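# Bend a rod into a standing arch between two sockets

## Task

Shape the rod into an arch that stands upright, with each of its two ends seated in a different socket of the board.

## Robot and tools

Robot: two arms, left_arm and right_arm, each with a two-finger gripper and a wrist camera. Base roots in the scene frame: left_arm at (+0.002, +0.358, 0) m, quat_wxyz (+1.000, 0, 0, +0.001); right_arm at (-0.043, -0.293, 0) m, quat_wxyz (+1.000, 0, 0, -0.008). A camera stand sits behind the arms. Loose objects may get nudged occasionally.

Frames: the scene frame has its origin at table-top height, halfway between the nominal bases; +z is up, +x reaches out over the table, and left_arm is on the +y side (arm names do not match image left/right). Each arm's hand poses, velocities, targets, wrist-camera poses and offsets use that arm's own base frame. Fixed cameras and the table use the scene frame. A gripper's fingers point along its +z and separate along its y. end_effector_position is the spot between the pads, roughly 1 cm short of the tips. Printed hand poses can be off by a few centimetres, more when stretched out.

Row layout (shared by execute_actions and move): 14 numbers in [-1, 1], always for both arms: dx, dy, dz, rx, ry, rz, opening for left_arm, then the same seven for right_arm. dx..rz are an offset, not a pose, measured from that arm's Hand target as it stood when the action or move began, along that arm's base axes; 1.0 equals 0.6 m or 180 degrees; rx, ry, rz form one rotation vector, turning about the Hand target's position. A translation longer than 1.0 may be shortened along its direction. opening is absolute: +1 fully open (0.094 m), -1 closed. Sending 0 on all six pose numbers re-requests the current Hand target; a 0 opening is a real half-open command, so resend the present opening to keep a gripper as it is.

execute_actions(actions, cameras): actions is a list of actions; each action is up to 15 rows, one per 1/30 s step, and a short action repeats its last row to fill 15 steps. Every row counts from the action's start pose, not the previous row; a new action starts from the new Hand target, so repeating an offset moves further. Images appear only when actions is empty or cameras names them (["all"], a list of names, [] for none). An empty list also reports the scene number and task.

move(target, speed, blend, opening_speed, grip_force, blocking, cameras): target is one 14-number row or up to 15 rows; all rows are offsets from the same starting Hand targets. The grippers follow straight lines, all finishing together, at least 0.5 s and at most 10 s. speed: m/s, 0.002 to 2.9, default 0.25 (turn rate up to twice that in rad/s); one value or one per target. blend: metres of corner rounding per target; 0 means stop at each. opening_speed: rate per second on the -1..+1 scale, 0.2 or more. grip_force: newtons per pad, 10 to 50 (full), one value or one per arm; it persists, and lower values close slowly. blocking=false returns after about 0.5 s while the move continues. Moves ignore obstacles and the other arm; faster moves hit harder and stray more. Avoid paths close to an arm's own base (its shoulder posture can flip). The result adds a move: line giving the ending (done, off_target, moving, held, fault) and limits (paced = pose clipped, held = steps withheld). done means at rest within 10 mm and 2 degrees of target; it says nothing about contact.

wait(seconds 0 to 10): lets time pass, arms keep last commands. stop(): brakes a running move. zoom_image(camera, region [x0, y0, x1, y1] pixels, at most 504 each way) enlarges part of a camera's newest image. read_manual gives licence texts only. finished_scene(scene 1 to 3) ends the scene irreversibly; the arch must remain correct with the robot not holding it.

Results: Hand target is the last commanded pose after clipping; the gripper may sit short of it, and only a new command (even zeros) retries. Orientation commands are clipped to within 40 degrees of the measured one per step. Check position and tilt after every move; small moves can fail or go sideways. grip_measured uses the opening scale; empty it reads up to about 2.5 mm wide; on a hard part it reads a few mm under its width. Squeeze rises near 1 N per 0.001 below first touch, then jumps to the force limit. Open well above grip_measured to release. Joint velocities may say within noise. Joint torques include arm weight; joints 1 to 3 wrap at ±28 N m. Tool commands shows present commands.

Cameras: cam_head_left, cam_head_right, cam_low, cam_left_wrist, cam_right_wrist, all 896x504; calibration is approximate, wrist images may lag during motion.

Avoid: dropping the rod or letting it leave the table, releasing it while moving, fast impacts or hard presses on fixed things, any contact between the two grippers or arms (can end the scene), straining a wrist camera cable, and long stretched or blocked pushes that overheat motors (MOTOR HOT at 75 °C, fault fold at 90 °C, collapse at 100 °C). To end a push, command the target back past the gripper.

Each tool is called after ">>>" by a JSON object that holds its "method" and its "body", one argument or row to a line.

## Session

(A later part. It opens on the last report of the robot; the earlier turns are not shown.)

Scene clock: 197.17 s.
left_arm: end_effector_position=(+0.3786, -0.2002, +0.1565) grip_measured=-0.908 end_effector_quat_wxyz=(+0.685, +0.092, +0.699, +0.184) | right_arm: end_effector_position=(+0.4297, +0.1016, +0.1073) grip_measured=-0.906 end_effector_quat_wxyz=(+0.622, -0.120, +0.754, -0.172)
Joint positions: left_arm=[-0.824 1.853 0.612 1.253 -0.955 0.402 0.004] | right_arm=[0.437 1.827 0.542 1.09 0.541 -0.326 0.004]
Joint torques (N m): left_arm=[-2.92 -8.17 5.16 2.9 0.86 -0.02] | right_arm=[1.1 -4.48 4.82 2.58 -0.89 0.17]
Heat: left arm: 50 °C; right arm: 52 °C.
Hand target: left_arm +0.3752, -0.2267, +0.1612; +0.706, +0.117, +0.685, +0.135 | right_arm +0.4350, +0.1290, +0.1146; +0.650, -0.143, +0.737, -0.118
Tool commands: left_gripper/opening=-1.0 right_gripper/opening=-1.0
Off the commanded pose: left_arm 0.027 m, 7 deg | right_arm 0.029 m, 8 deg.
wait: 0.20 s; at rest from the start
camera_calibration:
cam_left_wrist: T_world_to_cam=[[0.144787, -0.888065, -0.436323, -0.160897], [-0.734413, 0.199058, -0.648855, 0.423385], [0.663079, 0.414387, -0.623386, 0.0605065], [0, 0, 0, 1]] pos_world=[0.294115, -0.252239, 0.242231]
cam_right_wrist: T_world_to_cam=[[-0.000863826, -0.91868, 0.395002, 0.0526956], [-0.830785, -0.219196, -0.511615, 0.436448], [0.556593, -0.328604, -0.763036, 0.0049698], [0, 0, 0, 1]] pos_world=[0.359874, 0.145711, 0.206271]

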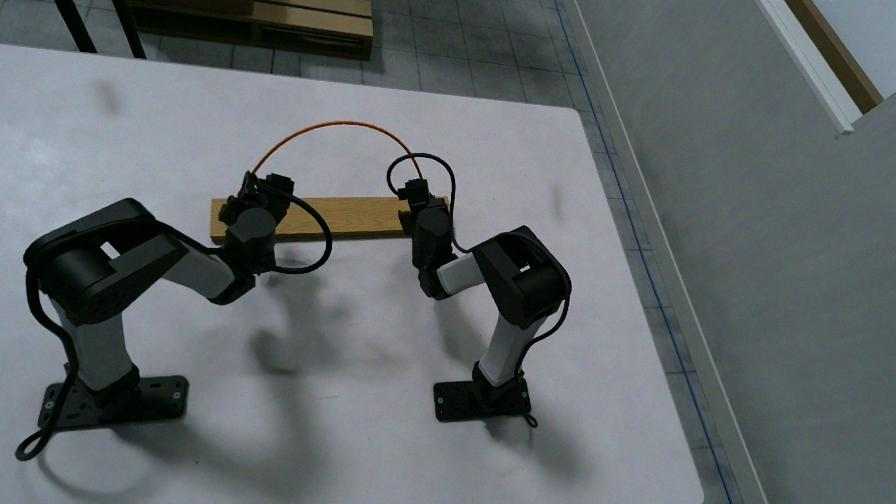

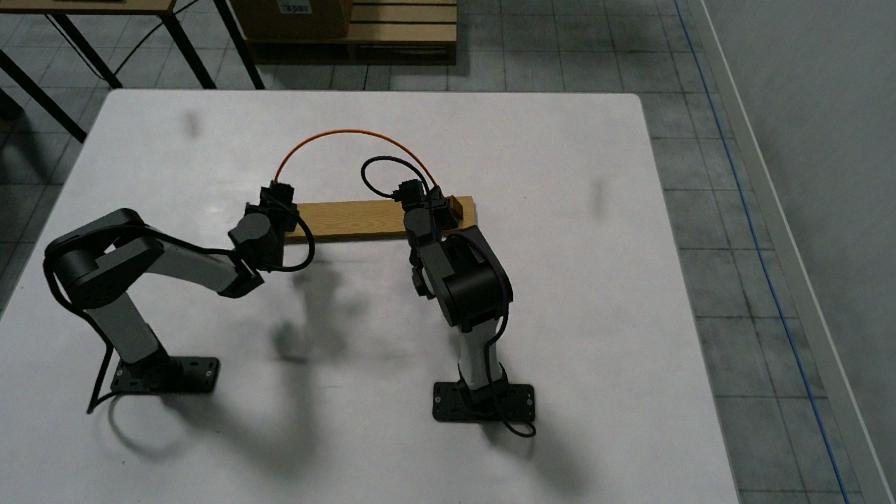

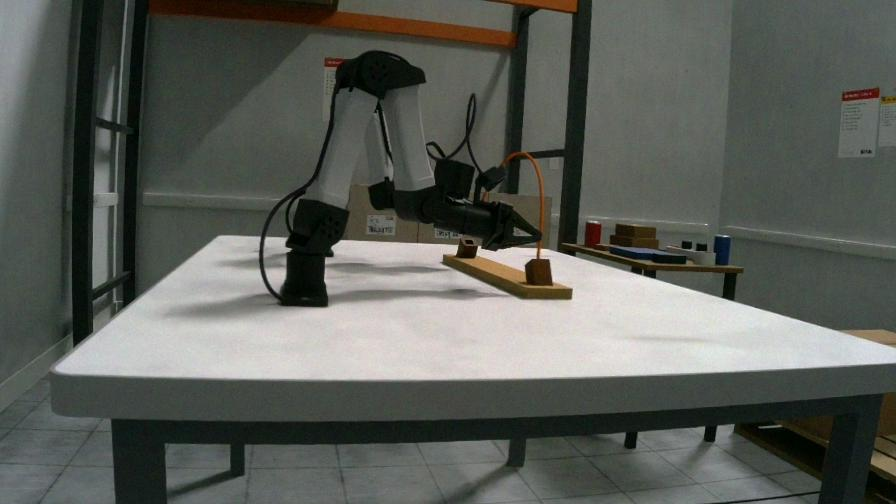

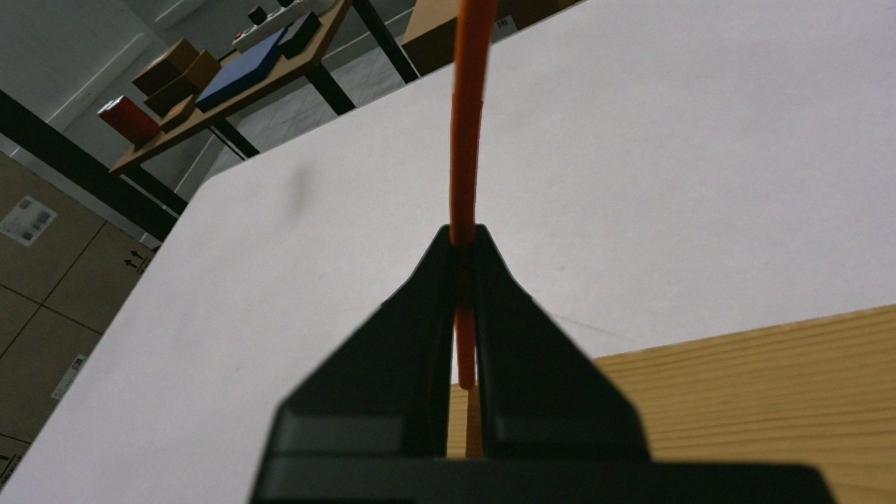

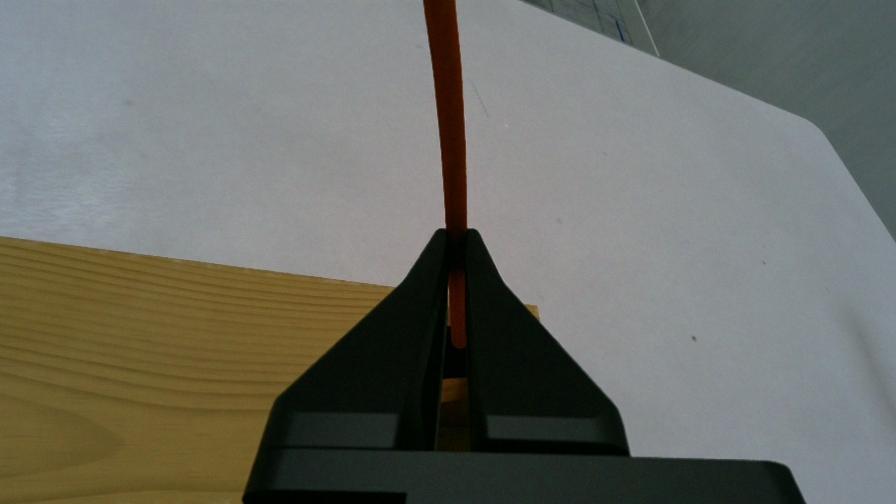

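>>> {"method": "move", "body": {
  "target": [0.002,-0.018,-0.004,0,0,0,-1,0,0,-0.006,0,0,0,-1],
  "speed": 0.03,
  "cameras": ["cam_low","cam_left_wrist","cam_right_wrist","cam_head_left"]
}}

>>> {"method": "zoom_image", "body": {
  "camera": "cam_left_wrist",
  "region": [380, 300, 540, 470]
}}

>>> {"method": "zoom_image", "body": {
  "camera": "cam_right_wrist",
  "region": [380, 300, 540, 470]
}}

>>> {"method": "zoom_image", "body": {
  "camera": "cam_low",
  "region": [420, 160, 600, 320]
}}

Scene clock: 206.70 s.
left_arm: end_effector_position=(+0.3750, -0.2059, +0.1440) grip_measured=-0.908 end_effector_quat_wxyz=(+0.677, +0.105, +0.704, +0.189) | right_arm: end_effector_position=(+0.4301, +0.1004, +0.1019) grip_measured=-0.906 end_effector_quat_wxyz=(+0.618, -0.119, +0.757, -0.173)
Joint positions: left_arm=[-0.844 1.885 0.61 1.254 -0.968 0.402 0.004] | right_arm=[0.434 1.844 0.542 1.096 0.541 -0.323 0.004]
Joint torques (N m): left_arm=[-2.99 -8.47 7.71 2.93 0.77 0.01] | right_arm=[1.33 -4.59 4.55 2.7 -0.89 0.15]
Heat: left arm: 51 °C; right arm: 52 °C.
Hand target: left_arm +0.3764, -0.2376, +0.1588; +0.706, +0.117, +0.685, +0.135 | right_arm +0.4350, +0.1291, +0.1110; +0.650, -0.143, +0.737, -0.118
Off the commanded pose: left_arm 0.035 m, 7 deg | right_arm 0.030 m, 8 deg.
move: off_target (left_arm, right_arm)
camera_calibration:
cam_left_wrist: T_world_to_cam=[[0.129447, -0.878285, -0.460281, -0.159607], [-0.74677, 0.21904, -0.627978, 0.419444], [0.652363, 0.425014, -0.627523, 0.0642985], [0, 0, 0, 1]] pos_world=[0.291943, -0.259383, 0.230286]
cam_right_wrist: T_world_to_cam=[[-0.000701595, -0.918194, 0.39613, 0.0534076], [-0.835957, -0.216856, -0.504133, 0.435044], [0.548795, -0.331501, -0.767418, 0.00430165], [0, 0, 0, 1]] pos_world=[0.361355, 0.144806, 0.201465]
Images, in order (width x height): cam_head_left 896x504, cam_low 896x504, cam_left_wrist 896x504, cam_right_wrist 896x504.

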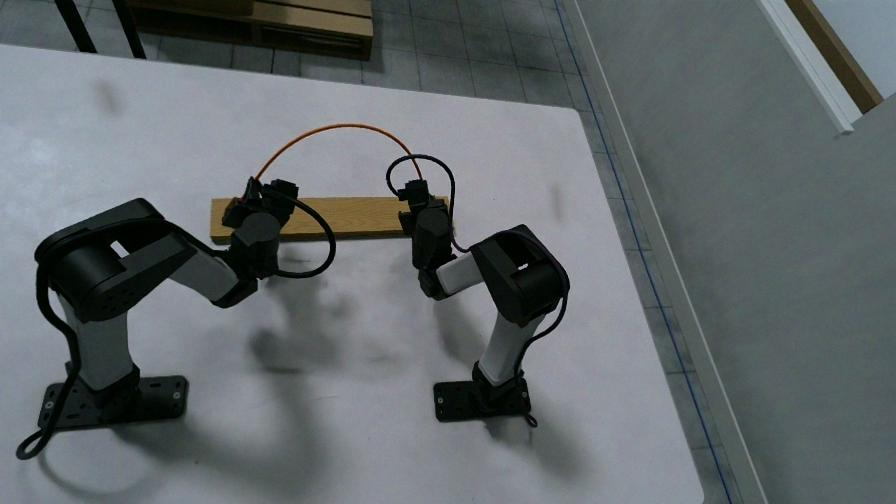

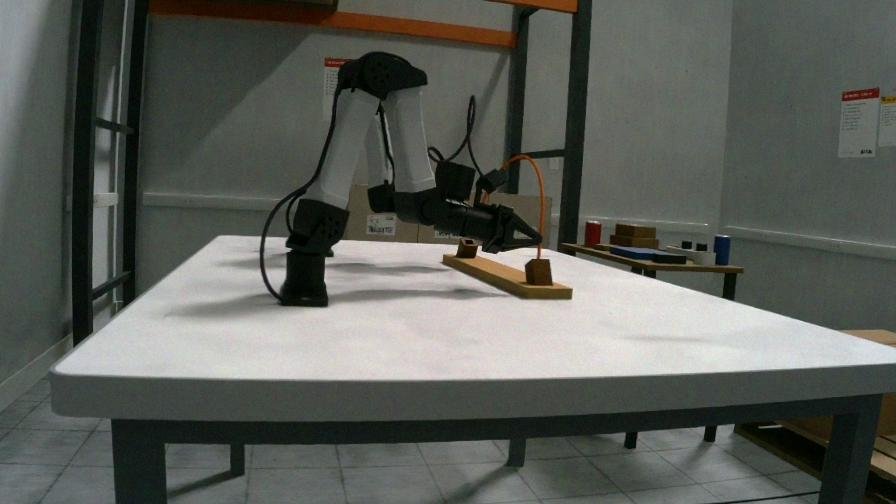

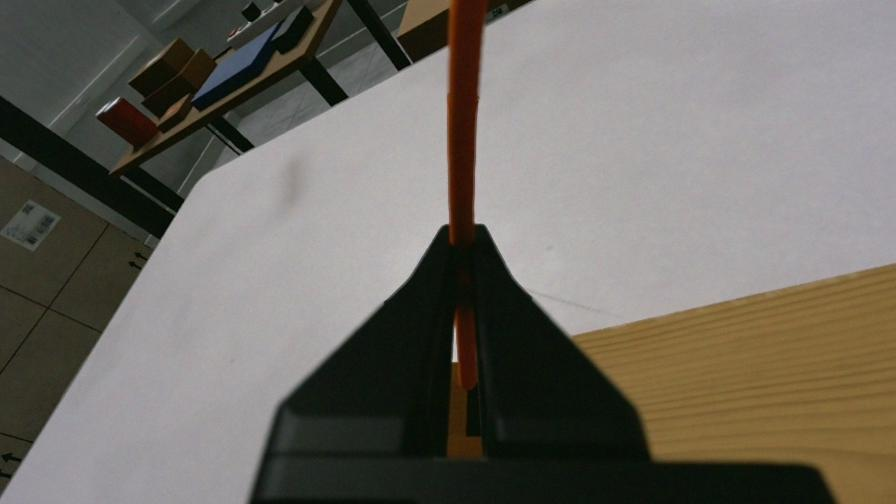

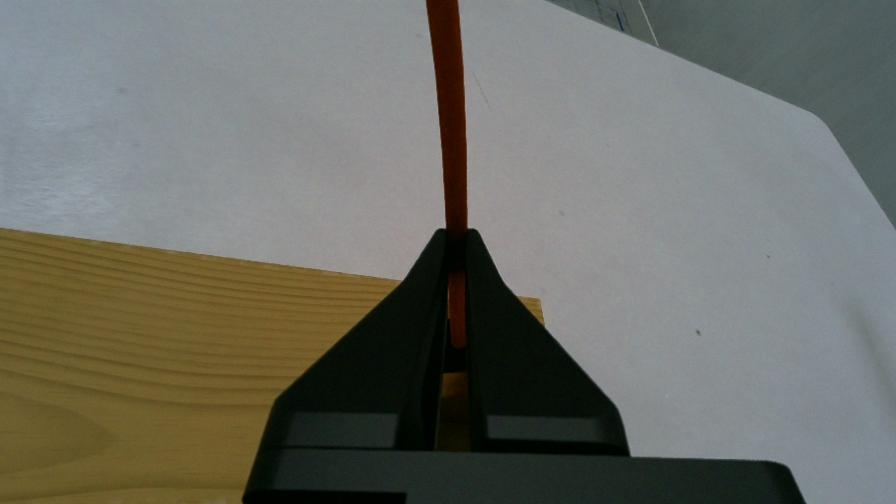

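Scaled by 2.965 from the camera's 896x504 image, which has a finer 1280x720 frame.

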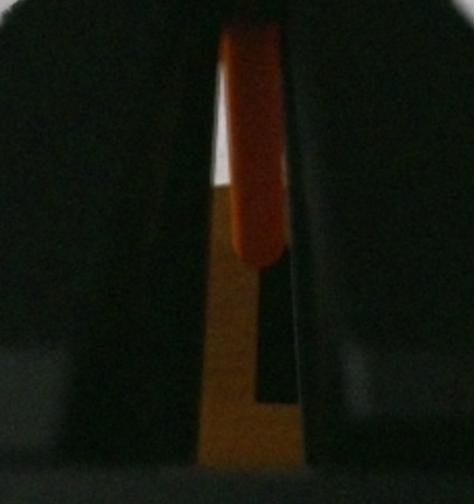

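Scaled by 2.965 from the camera's 896x504 image, which has a finer 1280x720 frame.

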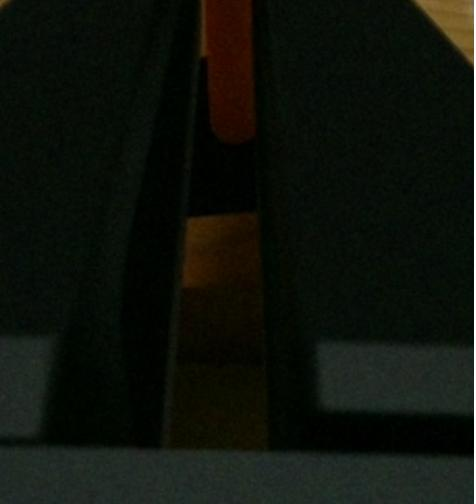

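Scaled by 2.800 from the camera's 896x504 image, which has a finer 1280x720 frame.

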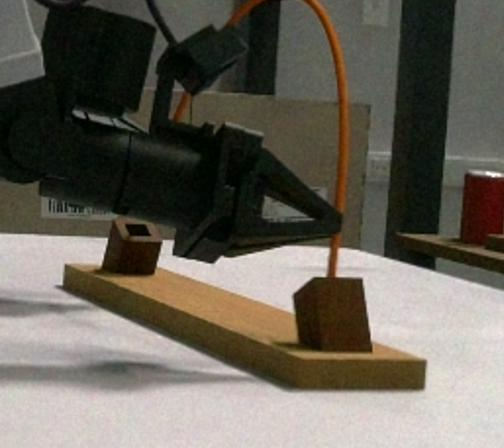

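>>> {"method": "move", "body": {
  "target": [0.004,-0.016,0.006,0,0,0,-1,0,0,-0.012,0,0.004,0,-1],
  "speed": 0.03,
  "cameras": ["cam_low","cam_left_wrist","cam_right_wrist"]
}}

>>> {"method": "zoom_image", "body": {
  "camera": "cam_left_wrist",
  "region": [380, 300, 540, 470]
}}

>>> {"method": "zoom_image", "body": {
  "camera": "cam_right_wrist",
  "region": [380, 300, 540, 470]
}}

>>> {"method": "zoom_image", "body": {
  "camera": "cam_low",
  "region": [420, 160, 600, 320]
}}

Scene clock: 209.87 s.
left_arm: end_effector_position=(+0.3772, -0.2138, +0.1510) grip_measured=-0.908 end_effector_quat_wxyz=(+0.684, +0.095, +0.700, +0.184) | right_arm: end_effector_position=(+0.4300, +0.1003, +0.0947) grip_measured=-0.906 end_effector_quat_wxyz=(+0.614, -0.118, +0.762, -0.171)
Joint positions: left_arm=[-0.857 1.895 0.645 1.254 -0.985 0.402 0.004] | right_arm=[0.434 1.863 0.542 1.1 0.541 -0.311 0.004]
Joint torques (N m): left_arm=[-3.07 -8.58 8.16 2.62 0.83 0.04] | right_arm=[1.31 -4.62 4.42 2.72 -0.89 0.1]
Heat: left arm: 51 °C; right arm: 53 °C.
Hand target: left_arm +0.3788, -0.2471, +0.1624; +0.706, +0.117, +0.685, +0.135 | right_arm +0.4350, +0.1291, +0.1038; +0.645, -0.143, +0.741, -0.117
Off the commanded pose: left_arm 0.035 m, 7 deg | right_arm 0.031 m, 8 deg.
move: off_target (left_arm, right_arm)
camera_calibration:
cam_left_wrist: T_world_to_cam=[[0.14073, -0.886173, -0.441467, -0.172526], [-0.73689, 0.204042, -0.644485, 0.422783], [0.661202, 0.416011, -0.624297, 0.0648887], [0, 0, 0, 1]] pos_world=[0.292919, -0.266148, 0.236822]
cam_right_wrist: T_world_to_cam=[[0.00244627, -0.920018, 0.391868, 0.0554237], [-0.842846, -0.212782, -0.494302, 0.432932], [0.538149, -0.329075, -0.775954, 0.0039644], [0, 0, 0, 1]] pos_world=[0.362626, 0.144415, 0.195357]
Images, in order (width x height): cam_low 896x504, cam_left_wrist 896x504, cam_right_wrist 896x504.

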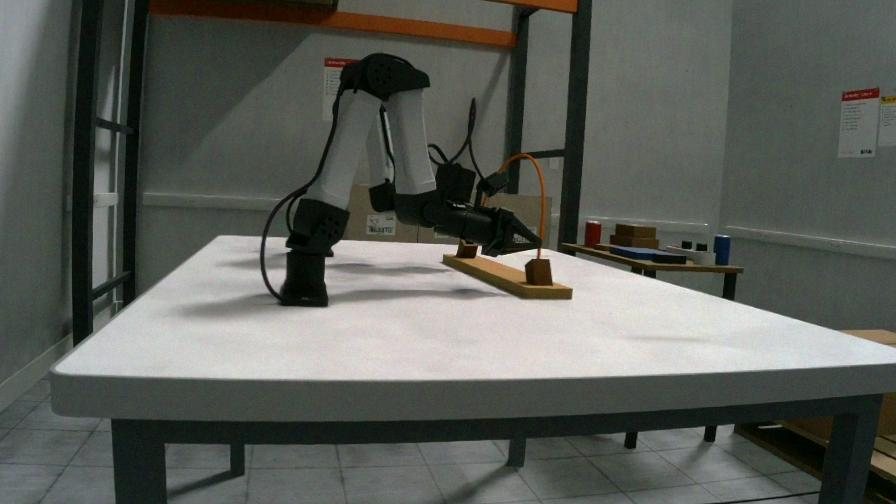

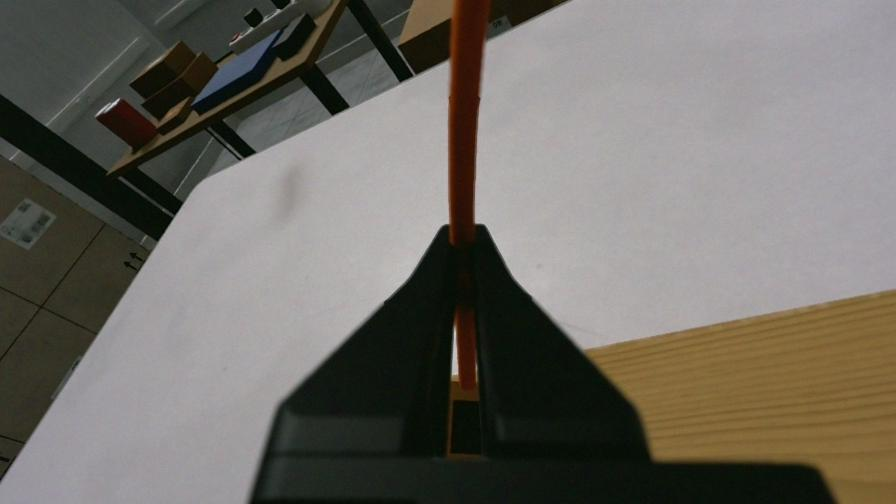

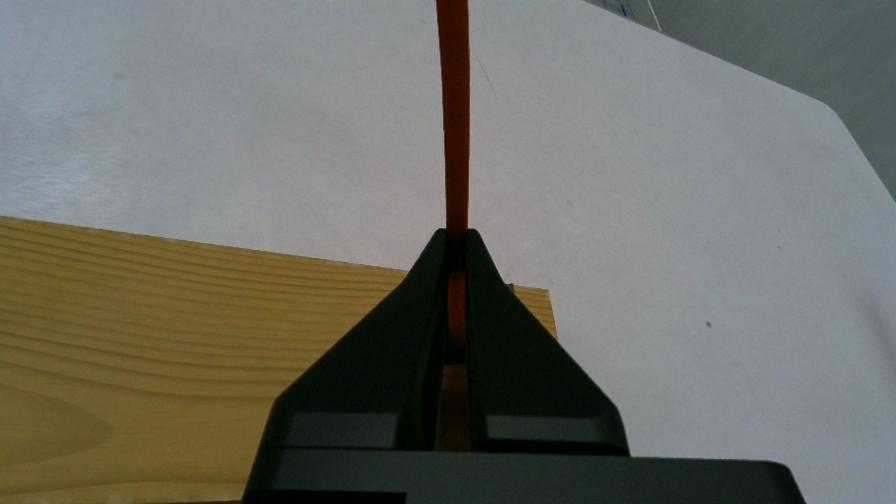

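Scaled by 2.965 from the camera's 896x504 image, which has a finer 1280x720 frame.

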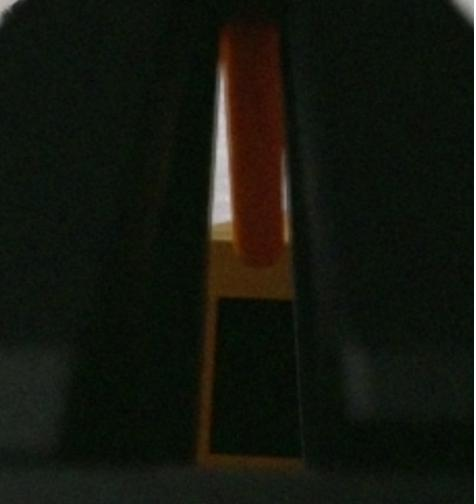

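Scaled by 2.965 from the camera's 896x504 image, which has a finer 1280x720 frame.

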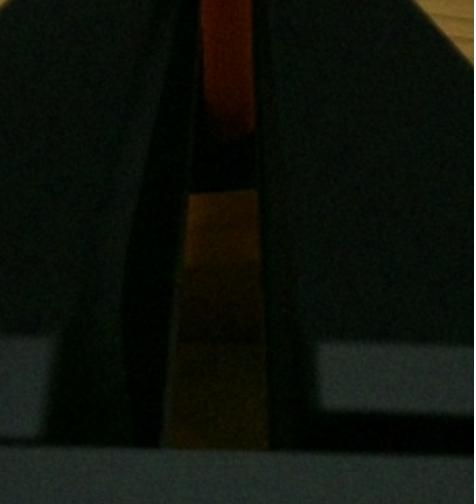

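Scaled by 2.800 from the camera's 896x504 image, which has a finer 1280x720 frame.

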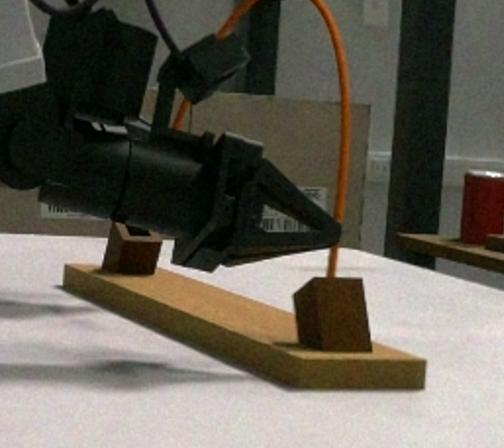

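>>> {"method": "move", "body": {
  "target": [0.002,0.014,-0.05,0,0,0,-1,0.0,-0.006,-0.03,0,0.01,0,-1],
  "speed": 0.03,
  "cameras": ["cam_low","cam_left_wrist","cam_right_wrist","cam_head_right"]
}}

>>> {"method": "zoom_image", "body": {
  "camera": "cam_left_wrist",
  "region": [380, 300, 540, 470]
}}

>>> {"method": "zoom_image", "body": {
  "camera": "cam_right_wrist",
  "region": [380, 300, 540, 470]
}}

>>> {"method": "zoom_image", "body": {
  "camera": "cam_low",
  "region": [420, 160, 600, 320]
}}

Scene clock: 213.90 s.
left_arm: end_effector_position=(+0.3789, -0.2155, +0.1250) grip_measured=-0.908 end_effector_quat_wxyz=(+0.680, +0.098, +0.702, +0.188) | right_arm: end_effector_position=(+0.4306, +0.0954, +0.0776) grip_measured=-0.906 end_effector_quat_wxyz=(+0.600, -0.119, +0.772, -0.174)
Joint positions: left_arm=[-0.857 2.004 0.645 1.35 -0.987 0.402 0.004] | right_arm=[0.421 1.908 0.542 1.108 0.536 -0.301 0.004]
Joint torques (N m): left_arm=[-1.26 -8.96 4.94 3.05 1 -0.03] | right_arm=[1.39 -4.74 3.73 2.82 -0.95 0.12]
Heat: left arm: 51 °C; right arm: 53 °C.
Hand target: left_arm +0.3801, -0.2387, +0.1323; +0.706, +0.117, +0.685, +0.135 | right_arm +0.4350, +0.1255, +0.0859; +0.634, -0.145, +0.751, -0.115
Off the commanded pose: left_arm 0.024 m, 7 deg | right_arm 0.031 m, 9 deg.
move: off_target (left_arm, right_arm)
camera_calibration:
cam_left_wrist: T_world_to_cam=[[0.13877, -0.881683, -0.450973, -0.182763], [-0.742552, 0.208669, -0.636455, 0.40982], [0.655256, 0.423192, -0.625738, 0.0522477], [0, 0, 0, 1]] pos_world=[0.295439, -0.268766, 0.211104]
cam_right_wrist: T_world_to_cam=[[0.00608272, -0.918273, 0.395901, 0.05548], [-0.860927, -0.206208, -0.465062, 0.428865], [0.508692, -0.338013, -0.79182, 0.00360288], [0, 0, 0, 1]] pos_world=[0.367051, 0.140599, 0.180337]
Images, in order (width x height): cam_head_right 896x504, cam_low 896x504, cam_left_wrist 896x504, cam_right_wrist 896x504.

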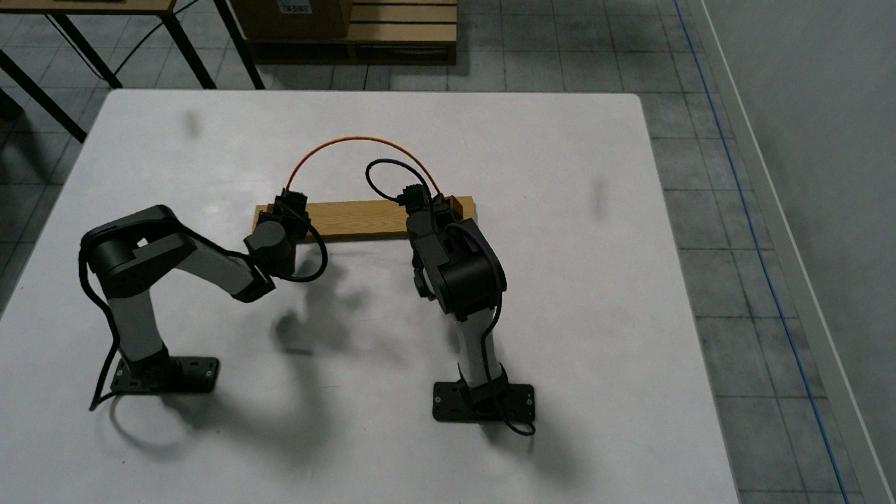

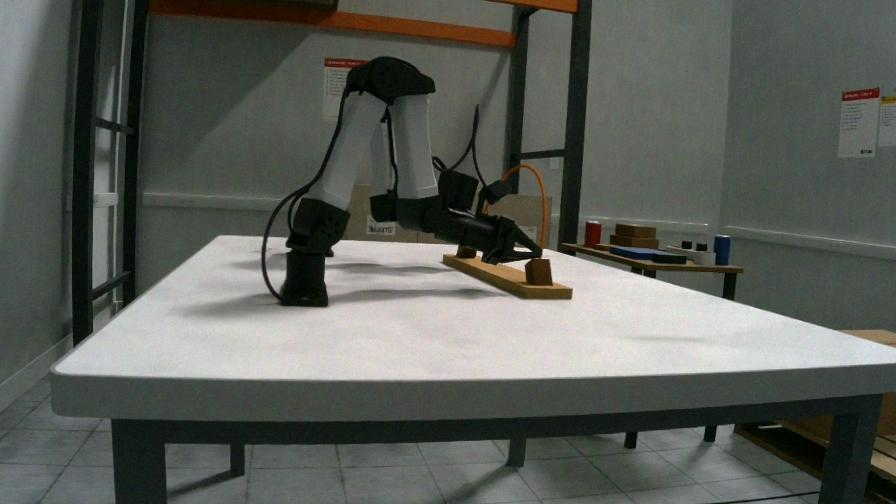

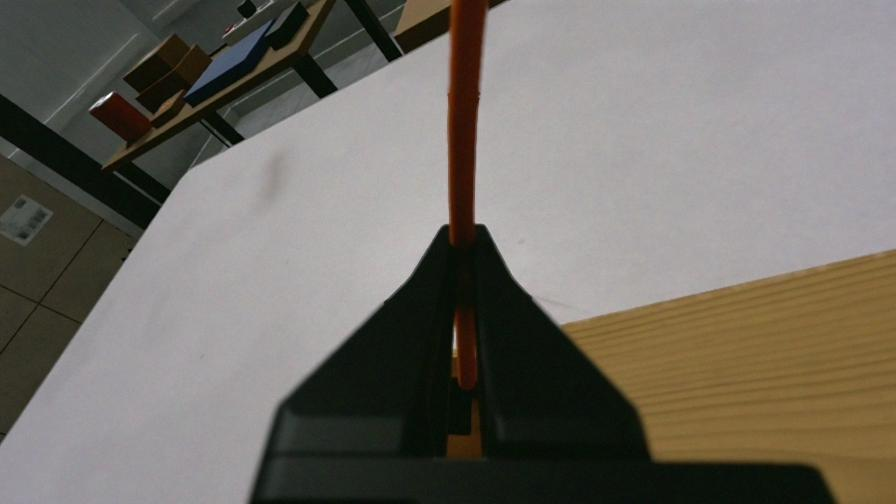

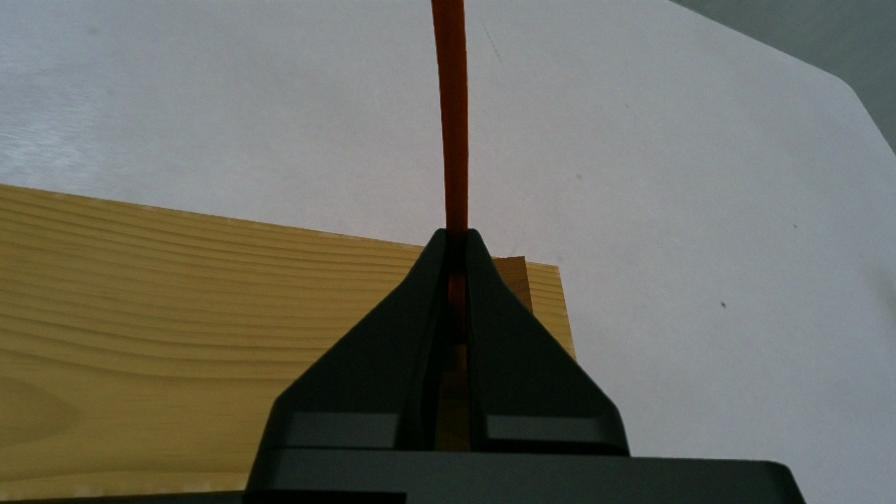

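Scaled by 2.965 from the camera's 896x504 image, which has a finer 1280x720 frame.

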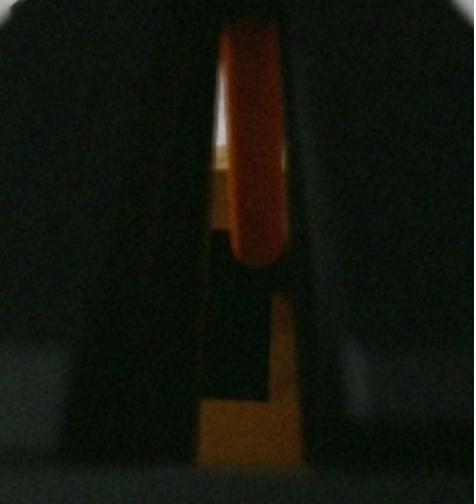

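Scaled by 2.965 from the camera's 896x504 image, which has a finer 1280x720 frame.

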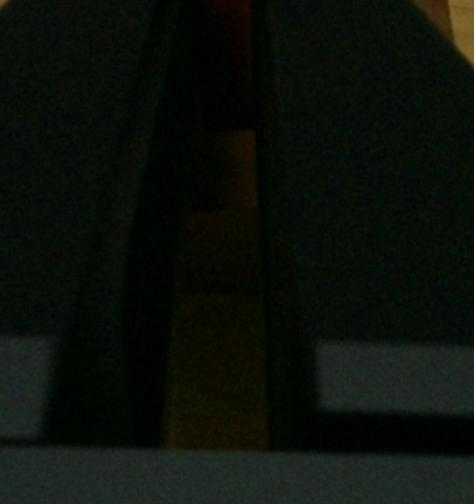

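Scaled by 2.800 from the camera's 896x504 image, which has a finer 1280x720 frame.

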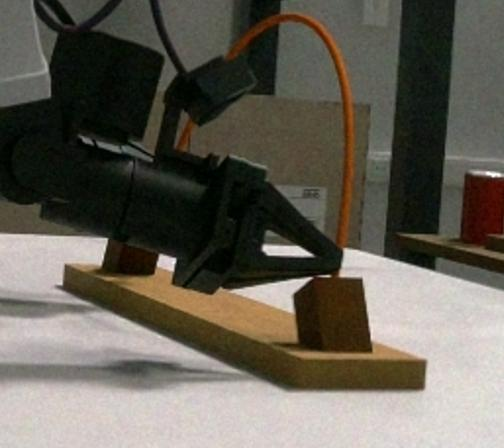

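>>> {"method": "move", "body": {
  "target": [0.0,0.016,0.004,0,0,0,-1,0.0,0,0.0,0,0,0,-1],
  "speed": 0.03,
  "cameras": ["cam_low","cam_left_wrist"]
}}

>>> {"method": "zoom_image", "body": {
  "camera": "cam_left_wrist",
  "region": [380, 300, 540, 470]
}}

Scene clock: 219.30 s.
left_arm: end_effector_position=(+0.3786, -0.2075, +0.1169) grip_measured=-0.908 end_effector_quat_wxyz=(+0.673, +0.109, +0.706, +0.193) | right_arm: end_effector_position=(+0.4307, +0.0960, +0.0776) grip_measured=-0.906 end_effector_quat_wxyz=(+0.600, -0.120, +0.772, -0.173)
Joint positions: left_arm=[-0.839 2.004 0.616 1.351 -0.965 0.402 0.004] | right_arm=[0.421 1.908 0.542 1.108 0.533 -0.301 0.004]
Joint torques (N m): left_arm=[-0.96 -11.3 4.72 3.16 0.95 0] | right_arm=[1.36 -4.7 3.77 2.82 -0.94 0.12]
Heat: left arm: 51 °C; right arm: 53 °C.
Hand target: left_arm +0.3800, -0.2291, +0.1348; +0.706, +0.117, +0.685, +0.135 | right_arm +0.4350, +0.1255, +0.0858; +0.634, -0.145, +0.751, -0.115
Off the commanded pose: left_arm 0.028 m, 8 deg | right_arm 0.031 m, 9 deg.
move: off_target (left_arm, right_arm)
camera_calibration:
cam_left_wrist: T_world_to_cam=[[0.126537, -0.872404, -0.472122, -0.170264], [-0.753835, 0.22479, -0.617416, 0.408063], [0.644764, 0.434029, -0.629205, 0.0505454], [0, 0, 0, 1]] pos_world=[0.296567, -0.262206, 0.203363]
Images, in order (width x height): cam_low 896x504, cam_left_wrist 896x504.

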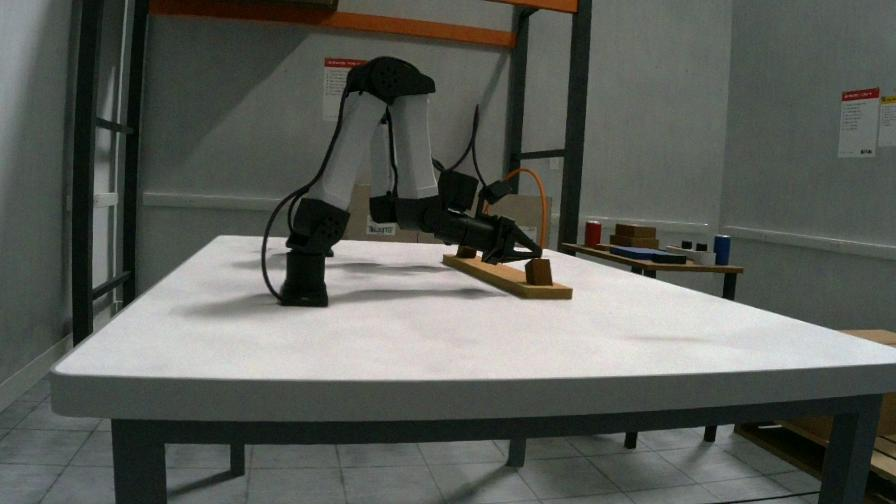

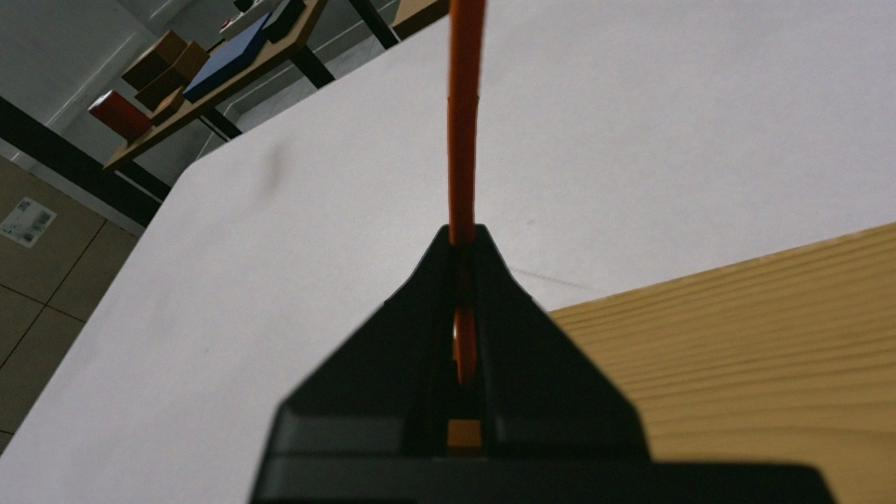

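Scaled by 2.965 from the camera's 896x504 image, which has a finer 1280x720 frame.

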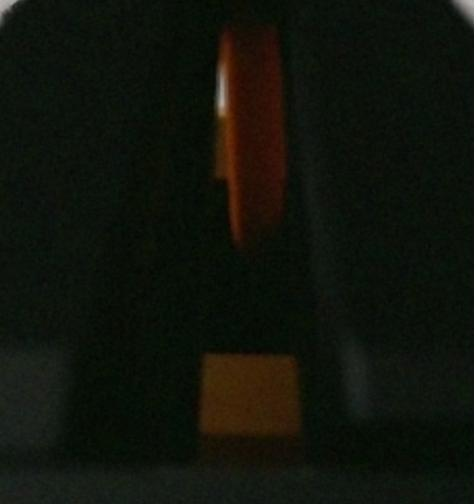

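>>> {"method": "move", "body": {
  "target": [0.002,0.014,-0.04,0,0,0,-1,0.0,-0.006,-0.008,0,0,0,-1],
  "speed": 0.03,
  "cameras": ["cam_low","cam_left_wrist","cam_head_left","cam_head_right"]
}}

>>> {"method": "zoom_image", "body": {
  "camera": "cam_left_wrist",
  "region": [380, 300, 540, 470]
}}

>>> {"method": "zoom_image", "body": {
  "camera": "cam_low",
  "region": [420, 150, 600, 310]
}}

Scene clock: 222.57 s.
left_arm: end_effector_position=(+0.3789, -0.2013, +0.0997) grip_measured=-0.908 end_effector_quat_wxyz=(+0.674, +0.111, +0.706, +0.190) | right_arm: end_effector_position=(+0.4322, +0.0955, +0.0750) grip_measured=-0.906 end_effector_quat_wxyz=(+0.602, -0.120, +0.771, -0.170)
Joint positions: left_arm=[-0.822 2.076 0.593 1.448 -0.941 0.402 0.004] | right_arm=[0.414 1.927 0.542 1.133 0.52 -0.302 0.004]
Joint torques (N m): left_arm=[-0.62 -8.98 4.21 3.34 0.94 -0.07] | right_arm=[0.98 -4.51 3.19 2.86 -0.92 0.1]
Heat: left arm: 51 °C; right arm: 53 °C.
Hand target: left_arm +0.3812, -0.2207, +0.1108; +0.706, +0.117, +0.685, +0.135 | right_arm +0.4350, +0.1218, +0.0808; +0.634, -0.145, +0.751, -0.115
Off the commanded pose: left_arm 0.022 m, 8 deg | right_arm 0.027 m, 8 deg.
move: off_target (left_arm, right_arm)
camera_calibration:
cam_left_wrist: T_world_to_cam=[[0.120251, -0.874422, -0.470027, -0.171338], [-0.751523, 0.229176, -0.618621, 0.396526], [0.648654, 0.427626, -0.62959, 0.0341518], [0, 0, 0, 1]] pos_world=[0.296449, -0.2553, 0.186267]
Images, in order (width x height): cam_head_left 896x504, cam_head_right 896x504, cam_low 896x504, cam_left_wrist 896x504.

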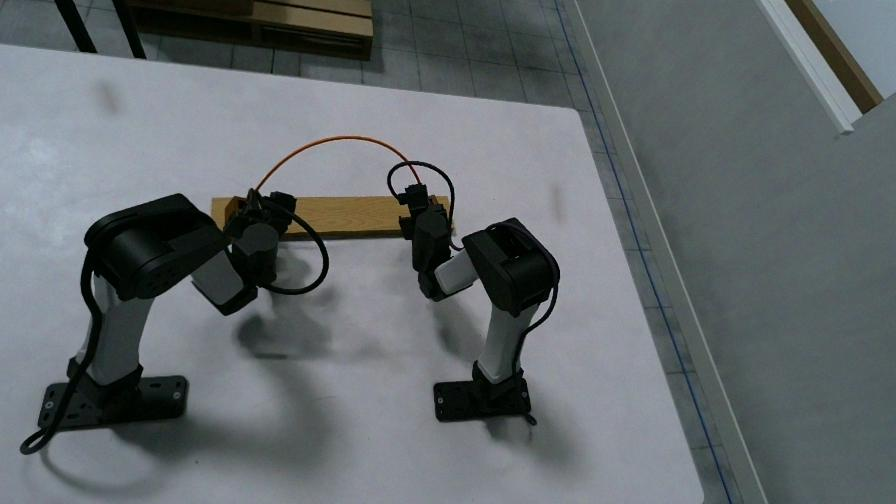

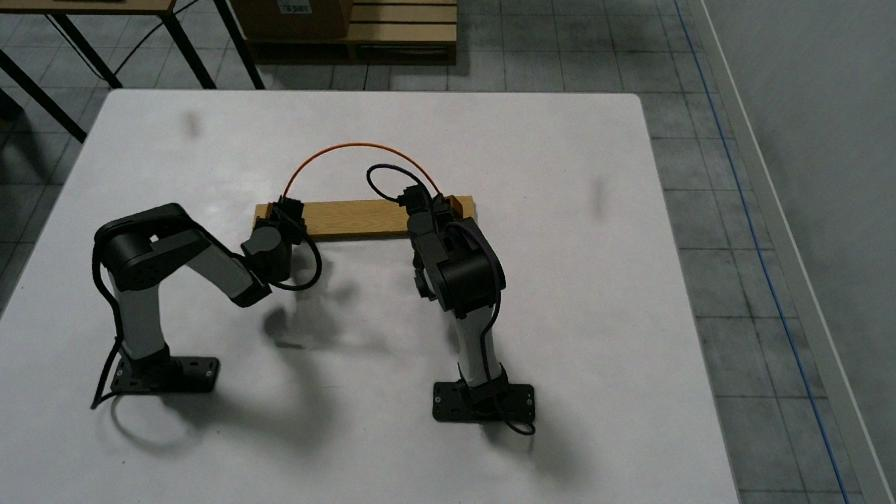

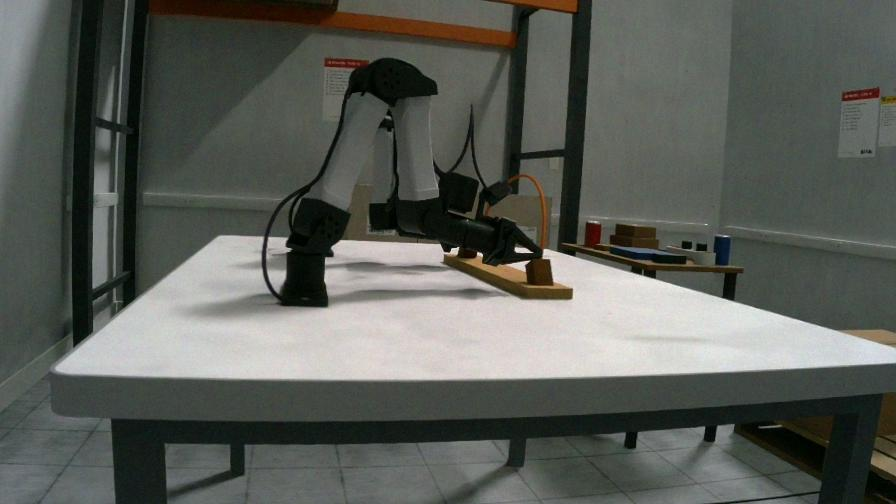

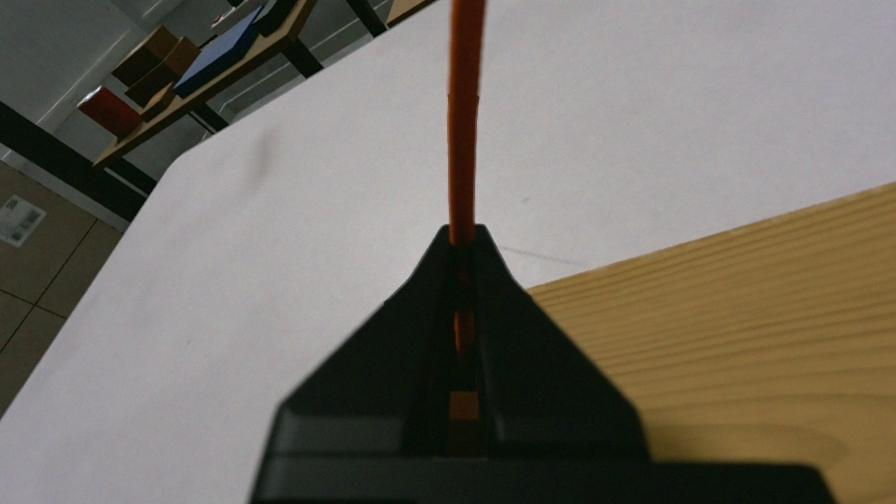

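Scaled by 2.965 from the camera's 896x504 image, which has a finer 1280x720 frame.

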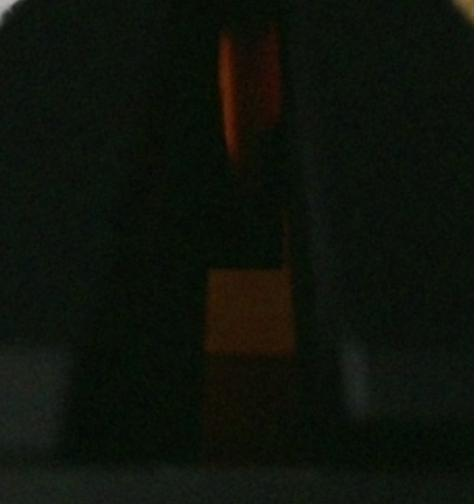

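Scaled by 2.800 from the camera's 896x504 image, which has a finer 1280x720 frame.

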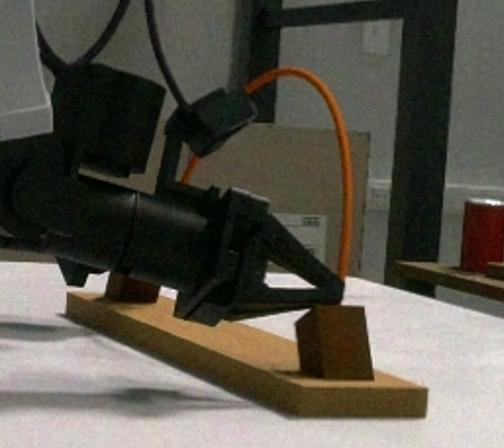

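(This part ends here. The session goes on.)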